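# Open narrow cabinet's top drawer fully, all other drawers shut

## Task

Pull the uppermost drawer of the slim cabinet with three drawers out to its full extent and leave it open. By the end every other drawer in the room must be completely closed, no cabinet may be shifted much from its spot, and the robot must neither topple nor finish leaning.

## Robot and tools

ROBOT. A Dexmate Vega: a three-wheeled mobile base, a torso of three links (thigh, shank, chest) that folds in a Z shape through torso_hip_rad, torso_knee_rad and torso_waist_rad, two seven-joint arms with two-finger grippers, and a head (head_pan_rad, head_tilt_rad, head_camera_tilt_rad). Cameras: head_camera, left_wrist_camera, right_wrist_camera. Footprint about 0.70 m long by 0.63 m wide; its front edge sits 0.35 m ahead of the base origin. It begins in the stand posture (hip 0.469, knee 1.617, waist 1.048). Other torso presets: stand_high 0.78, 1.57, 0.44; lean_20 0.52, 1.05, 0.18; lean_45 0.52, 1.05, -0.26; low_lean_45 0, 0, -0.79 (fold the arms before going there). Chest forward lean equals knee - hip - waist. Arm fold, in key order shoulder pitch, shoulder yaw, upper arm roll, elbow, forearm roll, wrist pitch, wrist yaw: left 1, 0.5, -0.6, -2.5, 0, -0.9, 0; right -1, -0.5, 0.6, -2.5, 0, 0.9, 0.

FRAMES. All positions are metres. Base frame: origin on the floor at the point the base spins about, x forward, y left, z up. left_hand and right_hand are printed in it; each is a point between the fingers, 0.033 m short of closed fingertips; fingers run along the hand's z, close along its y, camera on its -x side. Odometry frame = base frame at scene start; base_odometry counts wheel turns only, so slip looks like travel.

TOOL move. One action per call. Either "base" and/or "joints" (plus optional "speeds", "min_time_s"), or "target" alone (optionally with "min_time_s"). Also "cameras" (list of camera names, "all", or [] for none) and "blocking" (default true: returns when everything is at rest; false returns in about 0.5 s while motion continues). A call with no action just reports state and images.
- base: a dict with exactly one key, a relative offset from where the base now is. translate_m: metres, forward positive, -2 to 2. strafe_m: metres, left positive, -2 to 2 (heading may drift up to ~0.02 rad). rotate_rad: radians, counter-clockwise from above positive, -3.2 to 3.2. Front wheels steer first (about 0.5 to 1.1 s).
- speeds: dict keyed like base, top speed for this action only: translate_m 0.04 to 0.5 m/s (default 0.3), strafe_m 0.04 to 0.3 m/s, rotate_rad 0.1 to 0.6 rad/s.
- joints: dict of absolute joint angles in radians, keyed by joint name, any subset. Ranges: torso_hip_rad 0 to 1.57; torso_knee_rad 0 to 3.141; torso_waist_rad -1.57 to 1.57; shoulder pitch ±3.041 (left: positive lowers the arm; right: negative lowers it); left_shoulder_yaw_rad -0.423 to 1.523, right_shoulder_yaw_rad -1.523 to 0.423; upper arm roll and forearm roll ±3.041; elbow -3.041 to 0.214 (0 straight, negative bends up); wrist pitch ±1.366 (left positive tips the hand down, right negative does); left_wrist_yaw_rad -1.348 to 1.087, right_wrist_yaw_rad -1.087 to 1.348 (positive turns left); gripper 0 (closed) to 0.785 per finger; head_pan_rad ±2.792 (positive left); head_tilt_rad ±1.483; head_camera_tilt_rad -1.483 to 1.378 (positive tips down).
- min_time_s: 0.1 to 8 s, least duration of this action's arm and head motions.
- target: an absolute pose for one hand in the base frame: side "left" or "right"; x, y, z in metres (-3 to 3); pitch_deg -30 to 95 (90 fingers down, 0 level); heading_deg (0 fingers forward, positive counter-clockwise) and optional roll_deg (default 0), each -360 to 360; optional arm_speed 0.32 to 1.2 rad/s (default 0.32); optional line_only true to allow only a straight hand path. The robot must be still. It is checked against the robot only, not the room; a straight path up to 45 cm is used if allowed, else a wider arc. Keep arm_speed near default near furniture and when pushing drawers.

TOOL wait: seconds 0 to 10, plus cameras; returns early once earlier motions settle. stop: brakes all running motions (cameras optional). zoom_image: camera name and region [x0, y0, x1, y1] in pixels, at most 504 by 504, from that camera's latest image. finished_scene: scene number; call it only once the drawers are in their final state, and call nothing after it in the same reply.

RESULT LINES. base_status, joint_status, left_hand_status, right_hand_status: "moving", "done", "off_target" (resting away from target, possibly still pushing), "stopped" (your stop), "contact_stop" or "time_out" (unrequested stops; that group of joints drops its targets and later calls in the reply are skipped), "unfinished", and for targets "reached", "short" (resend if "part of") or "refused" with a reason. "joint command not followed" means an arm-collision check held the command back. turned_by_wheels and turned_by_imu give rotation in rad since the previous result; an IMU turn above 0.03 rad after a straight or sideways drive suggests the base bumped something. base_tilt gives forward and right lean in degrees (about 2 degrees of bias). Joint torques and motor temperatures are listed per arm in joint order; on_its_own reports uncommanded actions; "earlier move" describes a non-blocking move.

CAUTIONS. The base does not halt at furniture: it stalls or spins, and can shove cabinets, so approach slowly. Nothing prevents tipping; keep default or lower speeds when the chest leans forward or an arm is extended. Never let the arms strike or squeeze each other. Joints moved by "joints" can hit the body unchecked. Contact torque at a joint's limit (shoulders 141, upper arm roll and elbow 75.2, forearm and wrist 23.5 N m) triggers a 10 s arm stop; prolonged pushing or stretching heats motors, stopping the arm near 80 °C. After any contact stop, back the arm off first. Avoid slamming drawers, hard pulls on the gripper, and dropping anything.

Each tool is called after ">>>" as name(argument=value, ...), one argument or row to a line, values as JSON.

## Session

>>> move(
  joints={"head_camera_tilt_rad": 0.3},
  cameras=["head_camera"],
)

>>> move(
  joints={"head_pan_rad": 1.5},
  cameras=["head_camera"],
)

>>> move(
  joints={"head_pan_rad": 2.7},
  cameras=["head_camera"],
)

>>> move(
  joints={"head_pan_rad": -1.5},
  cameras=["head_camera"],
)

Scene clock: 0.87 s.
Joint torques (N m): left_arm=[5.26 -0.17 -1.11 -1.91 0.1 -1.3 0.02] | right_arm=[-5.99 -1 0.71 -2.08 0.04 2.31 -0.15]
Motor temperatures (°C): left_arm=[31 31 31 26 40 35 41] | right_arm=[30 27 33 31 36 36 33]
move: done
base_odometry: x=+0.000 y=+0.000 heading=+0.000
turned_by_wheels: +0.000
turned_by_imu: +0.000
base_tilt: forward=+0.0 right=+0.8
base_status: not commanded
joint_positions: torso_hip_rad=+0.469 torso_knee_rad=+1.617 torso_waist_rad=+1.048 left_shoulder_pitch_rad=+2.189 left_shoulder_yaw_rad=-0.007 left_upper_arm_roll_rad=+0.016 left_elbow_rad=-1.090 left_forearm_roll_rad=+0.013 left_wrist_pitch_rad=-0.515 left_wrist_yaw_rad=+0.020 left_gripper_rad=+0.005 right_shoulder_pitch_rad=-2.209 right_shoulder_yaw_rad=-0.016 right_upper_arm_roll_rad=+0.009 right_elbow_rad=-1.106 right_forearm_roll_rad=-0.010 right_wrist_pitch_rad=+0.494 right_wrist_yaw_rad=-0.018 right_gripper_rad=+0.005 head_pan_rad=+0.000 head_tilt_rad=+0.000 head_camera_tilt_rad=+0.300
joint_status: all done
chest: x=-0.0111 y=+0.0000 z=+1.4155 quat_wxyz=(+0.999, +0.000, +0.050, +0.000)
left_hand: x=+0.1832 y=+0.2195 z=+0.6290 quat_wxyz=(+0.429, +0.002, +0.903, +0.000) pitch_deg=+39.1 heading_deg=-0.2 roll_deg=+0.1 back=up
right_hand: x=+0.1700 y=-0.2462 z=+0.6246 quat_wxyz=(+0.418, -0.007, +0.908, -0.015) pitch_deg=+40.6 heading_deg=-1.6 roll_deg=-2.5 back=up

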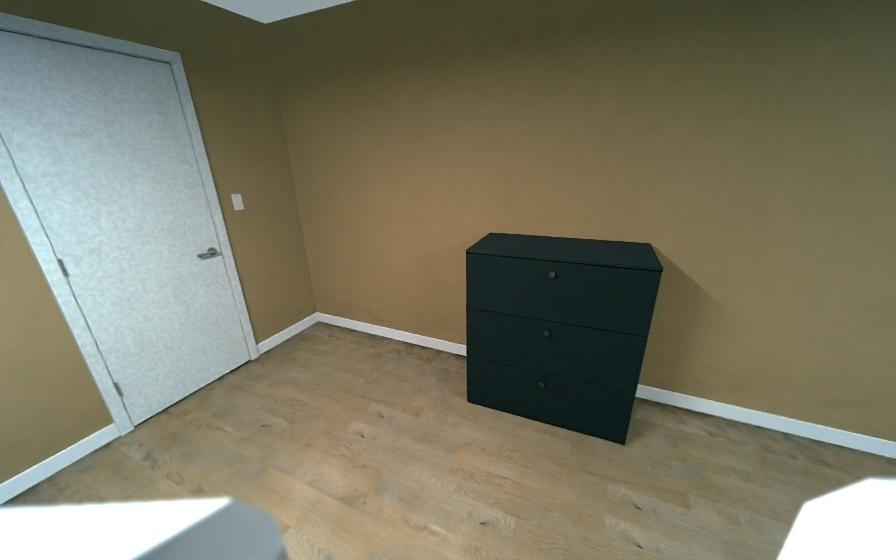

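Scene clock: 2.53 s.
Joint torques (N m): left_arm=[5.45 -0.45 -0.97 -1.79 0.09 -1.26 0.01] | right_arm=[-5.85 -0.96 0.7 -1.99 0.01 2.24 -0.11]
move: done
base_odometry: x=+0.000 y=+0.000 heading=+0.000
turned_by_wheels: +0.000
turned_by_imu: +0.000
base_tilt: forward=+0.1 right=+0.8
base_status: not commanded
joint_positions: torso_hip_rad=+0.469 torso_knee_rad=+1.617 torso_waist_rad=+1.048 left_shoulder_pitch_rad=+2.189 left_shoulder_yaw_rad=-0.007 left_upper_arm_roll_rad=+0.016 left_elbow_rad=-1.090 left_forearm_roll_rad=+0.013 left_wrist_pitch_rad=-0.515 left_wrist_yaw_rad=+0.020 left_gripper_rad=+0.005 right_shoulder_pitch_rad=-2.209 right_shoulder_yaw_rad=-0.016 right_upper_arm_roll_rad=+0.009 right_elbow_rad=-1.106 right_forearm_roll_rad=-0.010 right_wrist_pitch_rad=+0.494 right_wrist_yaw_rad=-0.018 right_gripper_rad=+0.005 head_pan_rad=+1.500 head_tilt_rad=+0.000 head_camera_tilt_rad=+0.300
joint_status: all done
chest: x=-0.0111 y=+0.0000 z=+1.4155 quat_wxyz=(+0.999, +0.000, +0.050, +0.000)
left_hand: x=+0.1832 y=+0.2195 z=+0.6290 quat_wxyz=(+0.429, +0.002, +0.903, +0.000) pitch_deg=+39.1 heading_deg=-0.2 roll_deg=+0.1 back=up
right_hand: x=+0.1700 y=-0.2462 z=+0.6246 quat_wxyz=(+0.418, -0.007, +0.908, -0.015) pitch_deg=+40.6 heading_deg=-1.6 roll_deg=-2.5 back=up

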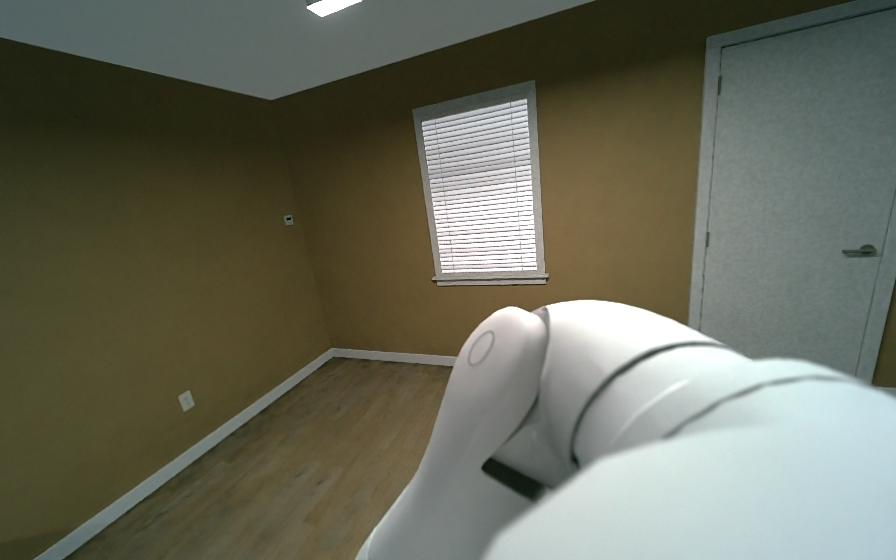

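Scene clock: 4.00 s.
Joint torques (N m): left_arm=[5.33 -0.71 -0.85 -1.8 0.08 -1.12 0] | right_arm=[-5.88 -0.77 0.67 -2.02 0 2.27 -0.06]
move: done
base_odometry: x=+0.000 y=+0.000 heading=+0.000
turned_by_wheels: +0.000
turned_by_imu: +0.000
base_tilt: forward=+0.0 right=+0.7
base_status: not commanded
joint_positions: torso_hip_rad=+0.469 torso_knee_rad=+1.617 torso_waist_rad=+1.048 left_shoulder_pitch_rad=+2.189 left_shoulder_yaw_rad=-0.007 left_upper_arm_roll_rad=+0.016 left_elbow_rad=-1.090 left_forearm_roll_rad=+0.013 left_wrist_pitch_rad=-0.515 left_wrist_yaw_rad=+0.020 left_gripper_rad=+0.005 right_shoulder_pitch_rad=-2.209 right_shoulder_yaw_rad=-0.016 right_upper_arm_roll_rad=+0.009 right_elbow_rad=-1.106 right_forearm_roll_rad=-0.010 right_wrist_pitch_rad=+0.494 right_wrist_yaw_rad=-0.018 right_gripper_rad=+0.005 head_pan_rad=+2.700 head_tilt_rad=+0.000 head_camera_tilt_rad=+0.300
joint_status: all done
chest: x=-0.0111 y=+0.0000 z=+1.4155 quat_wxyz=(+0.999, +0.000, +0.050, +0.000)
left_hand: x=+0.1832 y=+0.2195 z=+0.6290 quat_wxyz=(+0.429, +0.002, +0.903, +0.000) pitch_deg=+39.1 heading_deg=-0.2 roll_deg=+0.1 back=up
right_hand: x=+0.1700 y=-0.2462 z=+0.6246 quat_wxyz=(+0.418, -0.007, +0.908, -0.015) pitch_deg=+40.6 heading_deg=-1.6 roll_deg=-2.5 back=up

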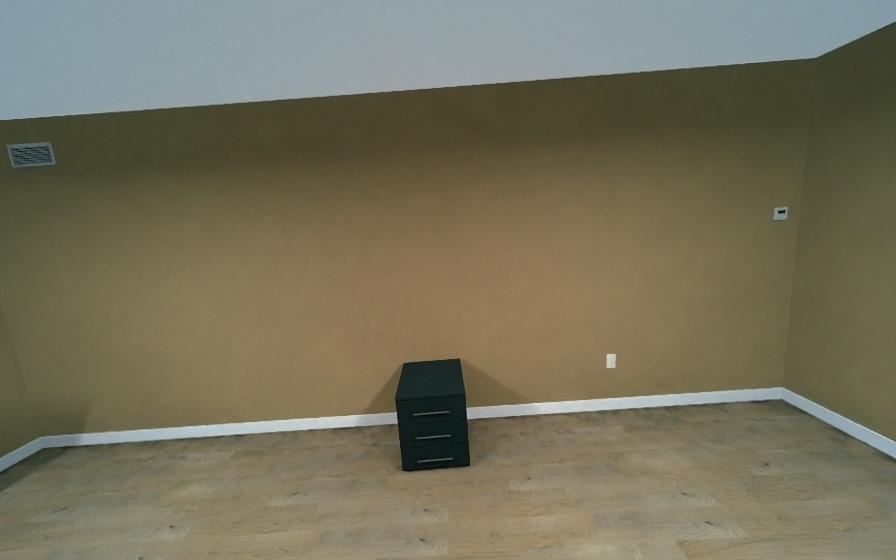

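Scene clock: 7.47 s.
Joint torques (N m): left_arm=[5.34 -1.06 -0.71 -1.67 0.08 -1.03 -0.01] | right_arm=[-6.01 -0.4 0.79 -1.93 -0.01 2.34 -0.06]
move: done
base_odometry: x=+0.000 y=+0.000 heading=+0.000
turned_by_wheels: +0.000
turned_by_imu: +0.000
base_tilt: forward=+0.0 right=+0.7
base_status: not commanded
joint_positions: torso_hip_rad=+0.469 torso_knee_rad=+1.617 torso_waist_rad=+1.048 left_shoulder_pitch_rad=+2.189 left_shoulder_yaw_rad=-0.007 left_upper_arm_roll_rad=+0.016 left_elbow_rad=-1.090 left_forearm_roll_rad=+0.013 left_wrist_pitch_rad=-0.515 left_wrist_yaw_rad=+0.020 left_gripper_rad=+0.005 right_shoulder_pitch_rad=-2.209 right_shoulder_yaw_rad=-0.016 right_upper_arm_roll_rad=+0.009 right_elbow_rad=-1.106 right_forearm_roll_rad=-0.010 right_wrist_pitch_rad=+0.494 right_wrist_yaw_rad=-0.018 right_gripper_rad=+0.005 head_pan_rad=-1.500 head_tilt_rad=+0.000 head_camera_tilt_rad=+0.300
joint_status: all done
chest: x=-0.0111 y=+0.0000 z=+1.4155 quat_wxyz=(+0.999, +0.000, +0.050, +0.000)
left_hand: x=+0.1832 y=+0.2195 z=+0.6290 quat_wxyz=(+0.429, +0.002, +0.903, +0.000) pitch_deg=+39.1 heading_deg=-0.2 roll_deg=+0.1 back=up
right_hand: x=+0.1700 y=-0.2462 z=+0.6246 quat_wxyz=(+0.418, -0.007, +0.908, -0.015) pitch_deg=+40.6 heading_deg=-1.6 roll_deg=-2.5 back=up

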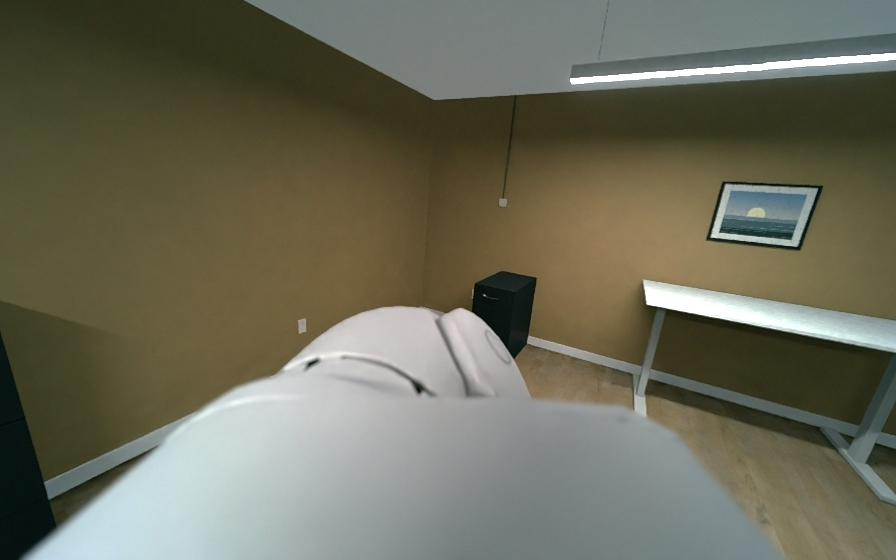

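>>> move(
  base={"rotate_rad": 2.76},
  joints={"head_pan_rad": 0, "head_camera_tilt_rad": 0.4, "left_shoulder_pitch_rad": 1.244, "left_shoulder_yaw_rad": 0.169, "left_upper_arm_roll_rad": 0.256, "left_elbow_rad": -1.262, "left_forearm_roll_rad": 1.329, "left_wrist_pitch_rad": 0.188, "left_wrist_yaw_rad": 0.401, "left_gripper_rad": 0.35, "right_elbow_rad": -2.0},
  cameras=["head_camera"],
)

Scene clock: 14.73 s.
Joint torques (N m): left_arm=[-26.25 2.49 -0.82 -6.96 0.57 0.87 1.19] | right_arm=[-0.92 -0.48 0.79 -7.45 -0.01 3.05 -0.09]
move: done
base_odometry: x=+0.003 y=+0.000 heading=+2.768
turned_by_wheels: +2.769
turned_by_imu: +2.753
base_tilt: forward=+0.1 right=+0.7
base_status: done
joint_positions: torso_hip_rad=+0.469 torso_knee_rad=+1.617 torso_waist_rad=+1.048 left_shoulder_pitch_rad=+1.245 left_shoulder_yaw_rad=+0.169 left_upper_arm_roll_rad=+0.256 left_elbow_rad=-1.262 left_forearm_roll_rad=+1.328 left_wrist_pitch_rad=+0.187 left_wrist_yaw_rad=+0.400 left_gripper_rad=+0.350 right_shoulder_pitch_rad=-2.209 right_shoulder_yaw_rad=-0.016 right_upper_arm_roll_rad=+0.009 right_elbow_rad=-2.000 right_forearm_roll_rad=-0.010 right_wrist_pitch_rad=+0.494 right_wrist_yaw_rad=-0.018 right_gripper_rad=+0.005 head_pan_rad=+0.000 head_tilt_rad=+0.000 head_camera_tilt_rad=+0.400
joint_status: all done
chest: x=-0.0111 y=+0.0000 z=+1.4155 quat_wxyz=(+0.999, +0.000, +0.050, +0.000)
left_hand: x=+0.7470 y=+0.2202 z=+1.1248 quat_wxyz=(+0.563, +0.427, +0.428, +0.563) pitch_deg=-15.6 heading_deg=+0.0 roll_deg=+90.0
right_hand: x=+0.4406 y=-0.2367 z=+1.0884 quat_wxyz=(+0.769, -0.006, +0.639, -0.012) pitch_deg=-10.6 heading_deg=-0.3 roll_deg=-1.4 back=up

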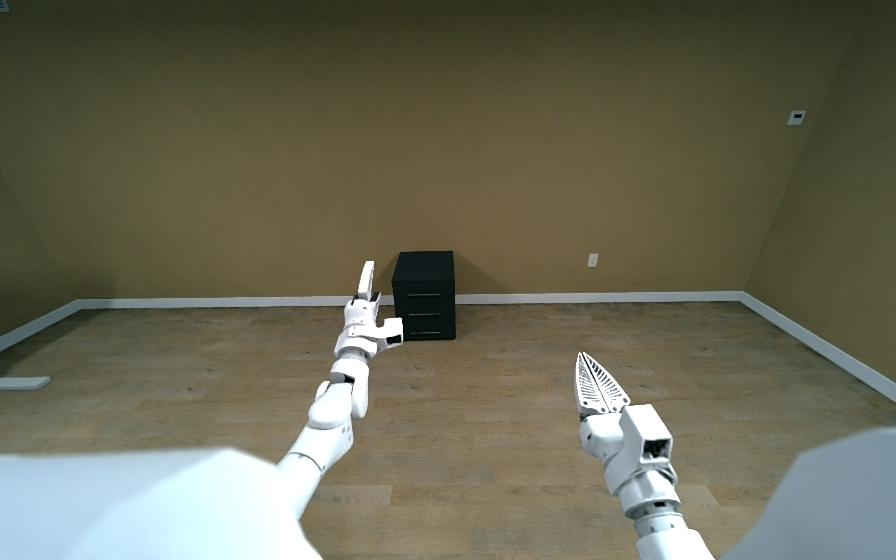

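>>> move(
  base={"translate_m": 1.25},
  joints={"torso_hip_rad": 0.1, "torso_knee_rad": 0.35, "torso_waist_rad": -0.3},
  cameras=["head_camera", "left_wrist_camera"],
)

Scene clock: 21.57 s.
Joint torques (N m): left_arm=[-13.75 2.55 -0.2 -5.97 0.56 0.52 1.21] | right_arm=[-9.04 -0.65 0.64 -5.52 -0.02 2.77 -0.06]
move: done
base_odometry: x=-1.161 y=+0.454 heading=+2.769
turned_by_wheels: +0.001
turned_by_imu: +0.000
base_tilt: forward=+0.1 right=+0.8
base_status: done
joint_positions: torso_hip_rad=+0.100 torso_knee_rad=+0.350 torso_waist_rad=-0.300 left_shoulder_pitch_rad=+1.244 left_shoulder_yaw_rad=+0.169 left_upper_arm_roll_rad=+0.256 left_elbow_rad=-1.262 left_forearm_roll_rad=+1.329 left_wrist_pitch_rad=+0.188 left_wrist_yaw_rad=+0.401 left_gripper_rad=+0.350 right_shoulder_pitch_rad=-2.209 right_shoulder_yaw_rad=-0.016 right_upper_arm_roll_rad=+0.009 right_elbow_rad=-2.000 right_forearm_roll_rad=-0.010 right_wrist_pitch_rad=+0.494 right_wrist_yaw_rad=-0.018 right_gripper_rad=+0.005 head_pan_rad=+0.000 head_tilt_rad=+0.000 head_camera_tilt_rad=+0.400
joint_status: all done
chest: x=-0.0371 y=+0.0000 z=+1.0300 quat_wxyz=(+0.962, +0.000, +0.272, +0.000)
left_hand: x=+0.5197 y=+0.2202 z=+0.4393 quat_wxyz=(+0.454, +0.542, +0.542, +0.454) pitch_deg=+10.1 heading_deg=+0.0 roll_deg=-90.0
right_hand: x=+0.2274 y=-0.2367 z=+0.5390 quat_wxyz=(+0.607, -0.008, +0.794, -0.010) pitch_deg=+15.2 heading_deg=-0.4 roll_deg=-1.5 back=up

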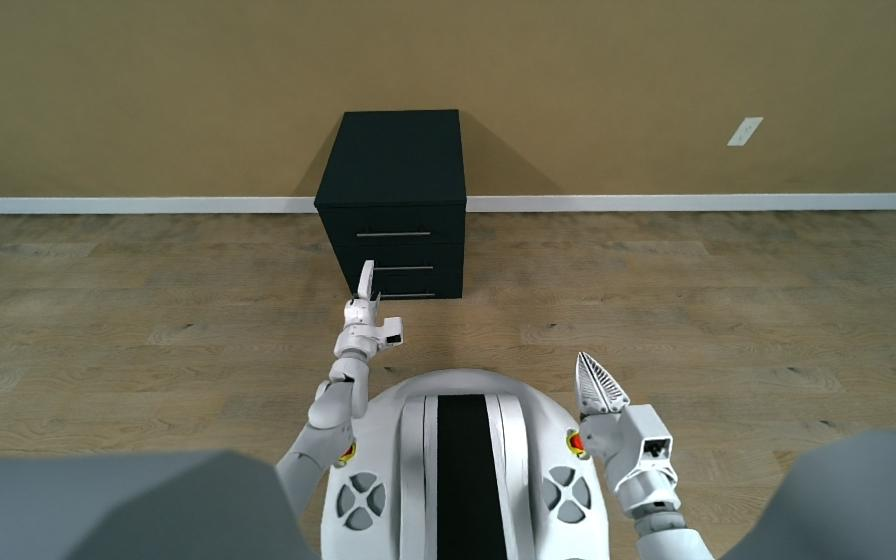

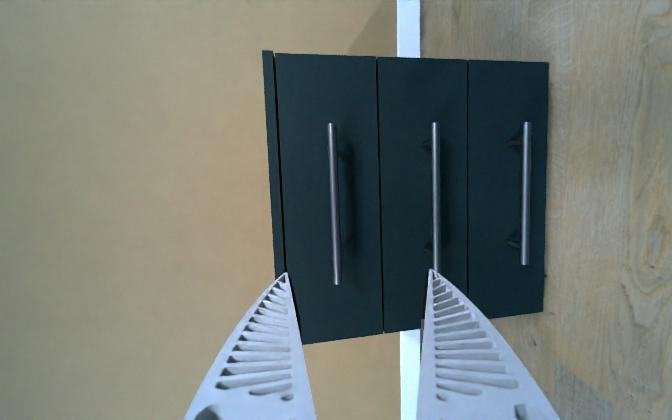

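>>> move(
  base={"translate_m": 0.178},
  speeds={"translate_m": 0.15},
  cameras=["left_wrist_camera"],
)

Scene clock: 23.93 s.
Joint torques (N m): left_arm=[-13.56 2.59 -0.32 -6.12 0.57 0.61 1.17] | right_arm=[-8.73 -0.83 0.67 -5.4 -0.03 2.76 -0.04]
move: done
base_odometry: x=-1.327 y=+0.519 heading=+2.770
turned_by_wheels: +0.001
turned_by_imu: +0.001
base_tilt: forward=+0.0 right=+0.8
base_status: done
joint_positions: torso_hip_rad=+0.100 torso_knee_rad=+0.350 torso_waist_rad=-0.300 left_shoulder_pitch_rad=+1.244 left_shoulder_yaw_rad=+0.169 left_upper_arm_roll_rad=+0.256 left_elbow_rad=-1.262 left_forearm_roll_rad=+1.329 left_wrist_pitch_rad=+0.188 left_wrist_yaw_rad=+0.401 left_gripper_rad=+0.350 right_shoulder_pitch_rad=-2.209 right_shoulder_yaw_rad=-0.016 right_upper_arm_roll_rad=+0.009 right_elbow_rad=-2.000 right_forearm_roll_rad=-0.010 right_wrist_pitch_rad=+0.494 right_wrist_yaw_rad=-0.018 right_gripper_rad=+0.005 head_pan_rad=+0.000 head_tilt_rad=+0.000 head_camera_tilt_rad=+0.400
joint_status: not commanded
chest: x=-0.0371 y=+0.0000 z=+1.0300 quat_wxyz=(+0.962, +0.000, +0.272, +0.000)
left_hand: x=+0.5197 y=+0.2202 z=+0.4392 quat_wxyz=(+0.454, +0.542, +0.542, +0.454) pitch_deg=+10.1 heading_deg=+0.0 roll_deg=-90.0
right_hand: x=+0.2274 y=-0.2367 z=+0.5389 quat_wxyz=(+0.607, -0.008, +0.794, -0.010) pitch_deg=+15.2 heading_deg=-0.4 roll_deg=-1.5 back=up

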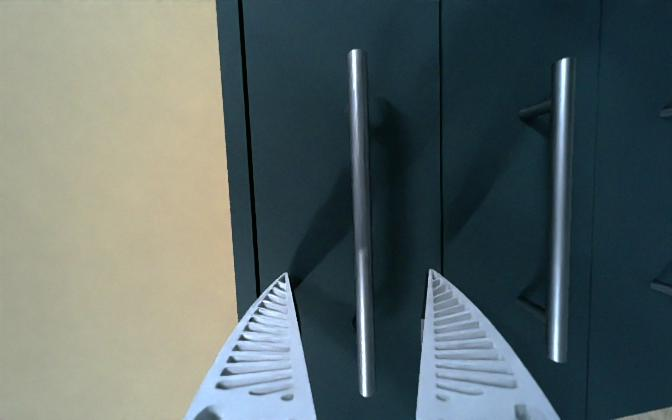

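>>> move(
  base={"translate_m": 0.007},
  joints={"left_gripper_rad": 0.0},
)

>>> move(
  base={"translate_m": -0.32},
  speeds={"translate_m": 0.16},
  cameras=["head_camera", "left_wrist_camera"],
)

Scene clock: 25.30 s.
Joint torques (N m): left_arm=[-14.49 2.51 -1.52 -8.45 0.82 0.75 2.71] | right_arm=[-8.73 -0.85 0.67 -5.23 -0.03 2.77 -0.01]
move: done
base_odometry: x=-1.334 y=+0.521 heading=+2.771
turned_by_wheels: +0.001
turned_by_imu: +0.001
base_tilt: forward=+0.0 right=+0.7
base_status: done
joint_positions: torso_hip_rad=+0.100 torso_knee_rad=+0.350 torso_waist_rad=-0.300 left_shoulder_pitch_rad=+1.244 left_shoulder_yaw_rad=+0.169 left_upper_arm_roll_rad=+0.256 left_elbow_rad=-1.262 left_forearm_roll_rad=+1.329 left_wrist_pitch_rad=+0.188 left_wrist_yaw_rad=+0.400 left_gripper_rad=+0.000 right_shoulder_pitch_rad=-2.209 right_shoulder_yaw_rad=-0.016 right_upper_arm_roll_rad=+0.009 right_elbow_rad=-2.000 right_forearm_roll_rad=-0.010 right_wrist_pitch_rad=+0.494 right_wrist_yaw_rad=-0.018 right_gripper_rad=+0.005 head_pan_rad=+0.000 head_tilt_rad=+0.000 head_camera_tilt_rad=+0.400
joint_status: all done
chest: x=-0.0370 y=+0.0000 z=+1.0299 quat_wxyz=(+0.962, +0.000, +0.272, +0.000)
left_hand: x=+0.5195 y=+0.2202 z=+0.4388 quat_wxyz=(+0.454, +0.543, +0.542, +0.454) pitch_deg=+10.2 heading_deg=+0.0 roll_deg=-90.0
right_hand: x=+0.2274 y=-0.2367 z=+0.5389 quat_wxyz=(+0.607, -0.008, +0.794, -0.010) pitch_deg=+15.2 heading_deg=-0.4 roll_deg=-1.5 back=up
pictures: none

Scene clock: 28.37 s.
Joint torques (N m): left_arm=[-11.79 2.69 -1.55 -7.86 0.81 0.56 2.19] | right_arm=[-8.41 -1.15 0.66 -5.36 -0.04 2.91 0]
move: done
base_odometry: x=-1.035 y=+0.406 heading=+2.772
turned_by_wheels: +0.001
turned_by_imu: +0.002
base_tilt: forward=+0.0 right=+0.7
base_status: done
joint_positions: torso_hip_rad=+0.100 torso_knee_rad=+0.350 torso_waist_rad=-0.300 left_shoulder_pitch_rad=+1.244 left_shoulder_yaw_rad=+0.169 left_upper_arm_roll_rad=+0.256 left_elbow_rad=-1.262 left_forearm_roll_rad=+1.329 left_wrist_pitch_rad=+0.188 left_wrist_yaw_rad=+0.400 left_gripper_rad=+0.000 right_shoulder_pitch_rad=-2.209 right_shoulder_yaw_rad=-0.016 right_upper_arm_roll_rad=+0.009 right_elbow_rad=-2.000 right_forearm_roll_rad=-0.010 right_wrist_pitch_rad=+0.494 right_wrist_yaw_rad=-0.018 right_gripper_rad=+0.005 head_pan_rad=+0.000 head_tilt_rad=+0.000 head_camera_tilt_rad=+0.400
joint_status: not commanded
chest: x=-0.0370 y=+0.0000 z=+1.0299 quat_wxyz=(+0.962, +0.000, +0.272, +0.000)
left_hand: x=+0.5196 y=+0.2202 z=+0.4389 quat_wxyz=(+0.454, +0.542, +0.542, +0.454) pitch_deg=+10.1 heading_deg=+0.0 roll_deg=-90.0
right_hand: x=+0.2274 y=-0.2367 z=+0.5389 quat_wxyz=(+0.607, -0.008, +0.794, -0.010) pitch_deg=+15.2 heading_deg=-0.4 roll_deg=-1.5 back=up

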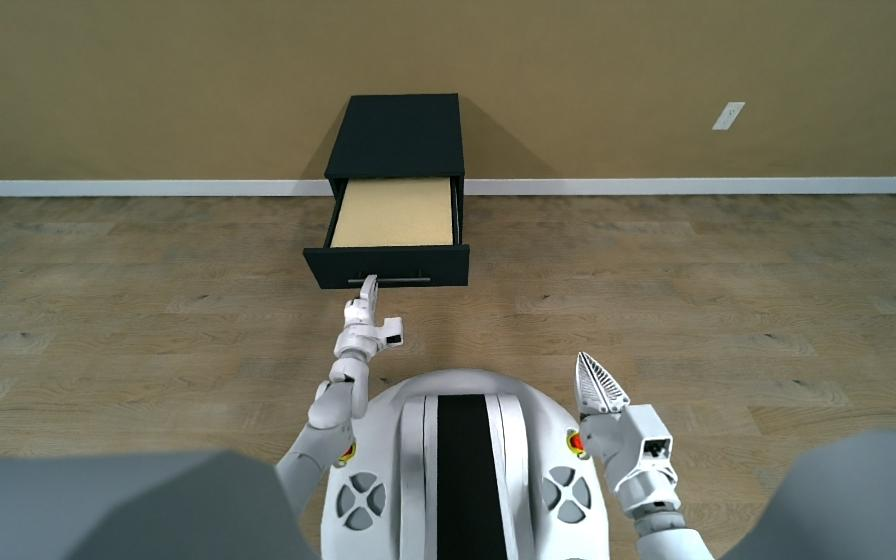

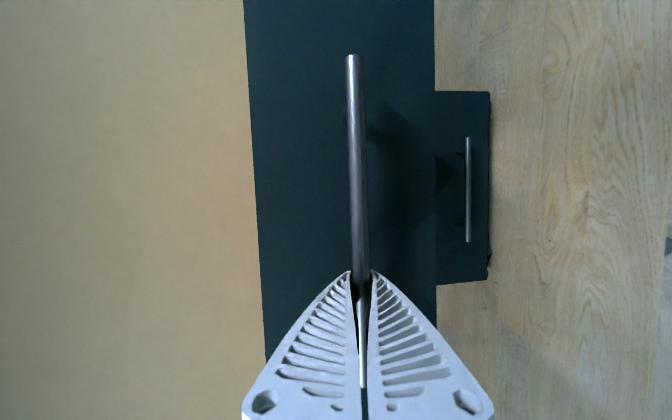

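>>> move(
  base={"translate_m": -0.06},
  speeds={"translate_m": 0.06},
  cameras=["head_camera", "left_wrist_camera"],
)

Scene clock: 30.20 s.
Joint torques (N m): left_arm=[-10.39 2.54 -1.66 -7.49 0.76 0.48 2.21] | right_arm=[-8.25 -1.23 0.63 -5.23 -0.05 2.82 -0.01]
move: done
base_odometry: x=-0.979 y=+0.384 heading=+2.773
turned_by_wheels: +0.001
turned_by_imu: +0.001
base_tilt: forward=+0.0 right=+0.8
base_status: done
joint_positions: torso_hip_rad=+0.100 torso_knee_rad=+0.350 torso_waist_rad=-0.300 left_shoulder_pitch_rad=+1.244 left_shoulder_yaw_rad=+0.169 left_upper_arm_roll_rad=+0.256 left_elbow_rad=-1.262 left_forearm_roll_rad=+1.329 left_wrist_pitch_rad=+0.188 left_wrist_yaw_rad=+0.400 left_gripper_rad=+0.000 right_shoulder_pitch_rad=-2.209 right_shoulder_yaw_rad=-0.016 right_upper_arm_roll_rad=+0.009 right_elbow_rad=-2.000 right_forearm_roll_rad=-0.010 right_wrist_pitch_rad=+0.494 right_wrist_yaw_rad=-0.018 right_gripper_rad=+0.005 head_pan_rad=+0.000 head_tilt_rad=+0.000 head_camera_tilt_rad=+0.400
joint_status: not commanded
chest: x=-0.0370 y=+0.0000 z=+1.0299 quat_wxyz=(+0.962, +0.000, +0.272, +0.000)
left_hand: x=+0.5197 y=+0.2202 z=+0.4390 quat_wxyz=(+0.454, +0.542, +0.542, +0.454) pitch_deg=+10.1 heading_deg=+0.0 roll_deg=-90.0
right_hand: x=+0.2275 y=-0.2367 z=+0.5389 quat_wxyz=(+0.607, -0.008, +0.794, -0.010) pitch_deg=+15.2 heading_deg=-0.4 roll_deg=-1.5 back=up

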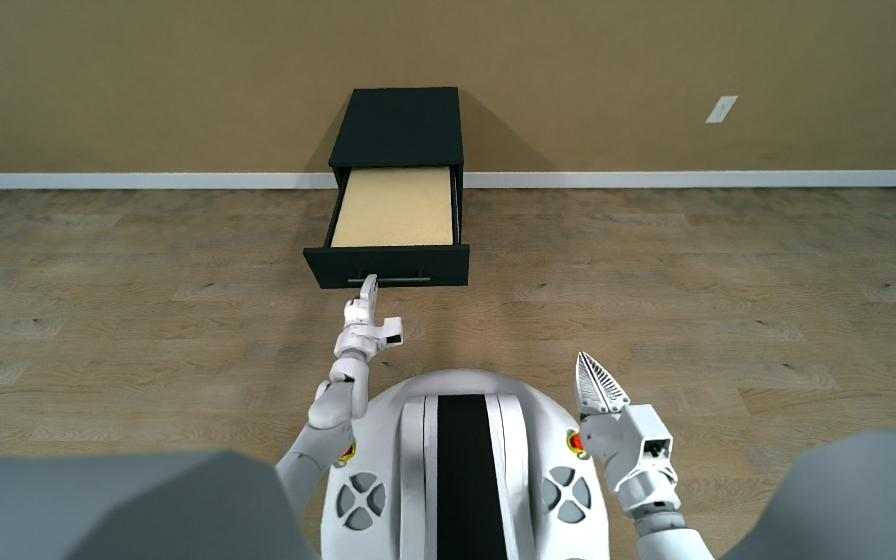

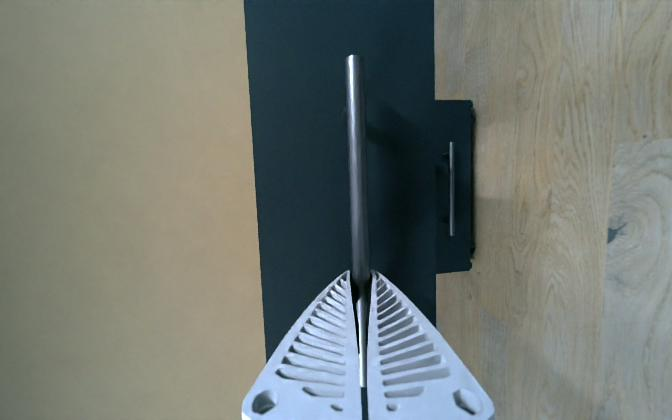

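>>> move(
  base={"translate_m": -0.05},
  speeds={"translate_m": 0.05},
  cameras=["head_camera", "left_wrist_camera"],
)

Scene clock: 32.00 s.
Joint torques (N m): left_arm=[-9.33 2.57 -1.64 -6.29 0.58 0.28 1.18] | right_arm=[-8.43 -1.41 0.56 -5.26 -0.02 2.64 0]
move: done
base_odometry: x=-0.933 y=+0.367 heading=+2.774
turned_by_wheels: +0.001
turned_by_imu: +0.001
base_tilt: forward=+0.0 right=+0.7
base_status: done
joint_positions: torso_hip_rad=+0.100 torso_knee_rad=+0.350 torso_waist_rad=-0.300 left_shoulder_pitch_rad=+1.244 left_shoulder_yaw_rad=+0.169 left_upper_arm_roll_rad=+0.256 left_elbow_rad=-1.262 left_forearm_roll_rad=+1.329 left_wrist_pitch_rad=+0.188 left_wrist_yaw_rad=+0.401 left_gripper_rad=+0.000 right_shoulder_pitch_rad=-2.209 right_shoulder_yaw_rad=-0.016 right_upper_arm_roll_rad=+0.009 right_elbow_rad=-2.000 right_forearm_roll_rad=-0.010 right_wrist_pitch_rad=+0.494 right_wrist_yaw_rad=-0.018 right_gripper_rad=+0.005 head_pan_rad=+0.000 head_tilt_rad=+0.000 head_camera_tilt_rad=+0.400
joint_status: not commanded
chest: x=-0.0371 y=+0.0000 z=+1.0299 quat_wxyz=(+0.962, +0.000, +0.272, +0.000)
left_hand: x=+0.5197 y=+0.2202 z=+0.4393 quat_wxyz=(+0.454, +0.542, +0.542, +0.454) pitch_deg=+10.1 heading_deg=+0.0 roll_deg=-90.0
right_hand: x=+0.2274 y=-0.2367 z=+0.5389 quat_wxyz=(+0.607, -0.008, +0.794, -0.010) pitch_deg=+15.2 heading_deg=-0.4 roll_deg=-1.5 back=up

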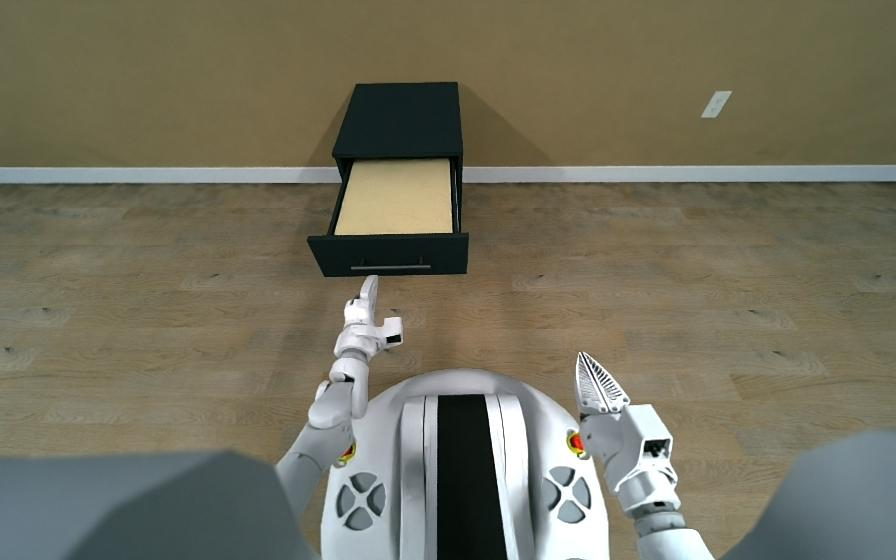

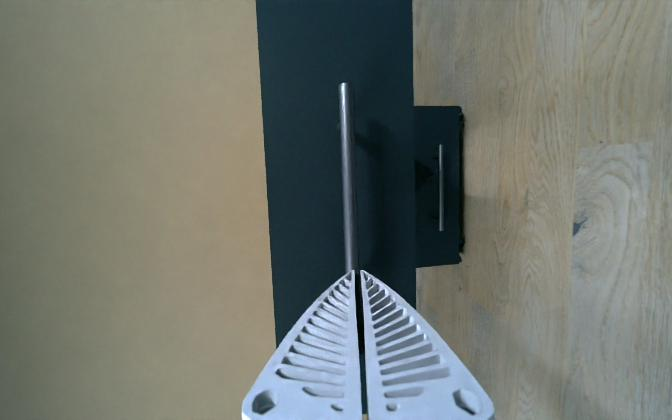

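>>> move(
  joints={"head_pan_rad": 2.2, "head_camera_tilt_rad": 0.1},
  cameras=["head_camera"],
)

Scene clock: 34.97 s.
Joint torques (N m): left_arm=[-9.84 2.45 -1.64 -6.25 0.6 0.22 1.21] | right_arm=[-8.16 -2.02 0.53 -5.41 -0.01 2.43 -0.03]
move: done
base_odometry: x=-0.933 y=+0.367 heading=+2.774
turned_by_wheels: +0.000
turned_by_imu: +0.000
base_tilt: forward=+0.0 right=+0.8
base_status: not commanded
joint_positions: torso_hip_rad=+0.100 torso_knee_rad=+0.350 torso_waist_rad=-0.300 left_shoulder_pitch_rad=+1.244 left_shoulder_yaw_rad=+0.169 left_upper_arm_roll_rad=+0.256 left_elbow_rad=-1.262 left_forearm_roll_rad=+1.329 left_wrist_pitch_rad=+0.188 left_wrist_yaw_rad=+0.401 left_gripper_rad=+0.000 right_shoulder_pitch_rad=-2.209 right_shoulder_yaw_rad=-0.016 right_upper_arm_roll_rad=+0.009 right_elbow_rad=-2.000 right_forearm_roll_rad=-0.010 right_wrist_pitch_rad=+0.494 right_wrist_yaw_rad=-0.018 right_gripper_rad=+0.005 head_pan_rad=+2.200 head_tilt_rad=+0.000 head_camera_tilt_rad=+0.100
joint_status: all done
chest: x=-0.0371 y=+0.0000 z=+1.0299 quat_wxyz=(+0.962, +0.000, +0.272, +0.000)
left_hand: x=+0.5197 y=+0.2202 z=+0.4393 quat_wxyz=(+0.454, +0.542, +0.542, +0.454) pitch_deg=+10.1 heading_deg=+0.0 roll_deg=-90.0
right_hand: x=+0.2274 y=-0.2367 z=+0.5389 quat_wxyz=(+0.607, -0.008, +0.794, -0.010) pitch_deg=+15.2 heading_deg=-0.4 roll_deg=-1.5 back=up

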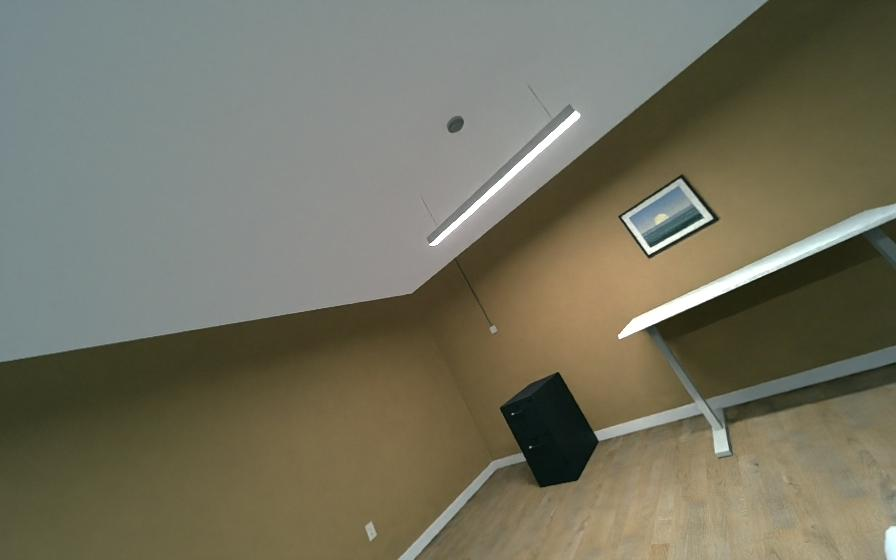

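>>> finished_scene(
  scene=2,
)

The scene is finished: the task was done.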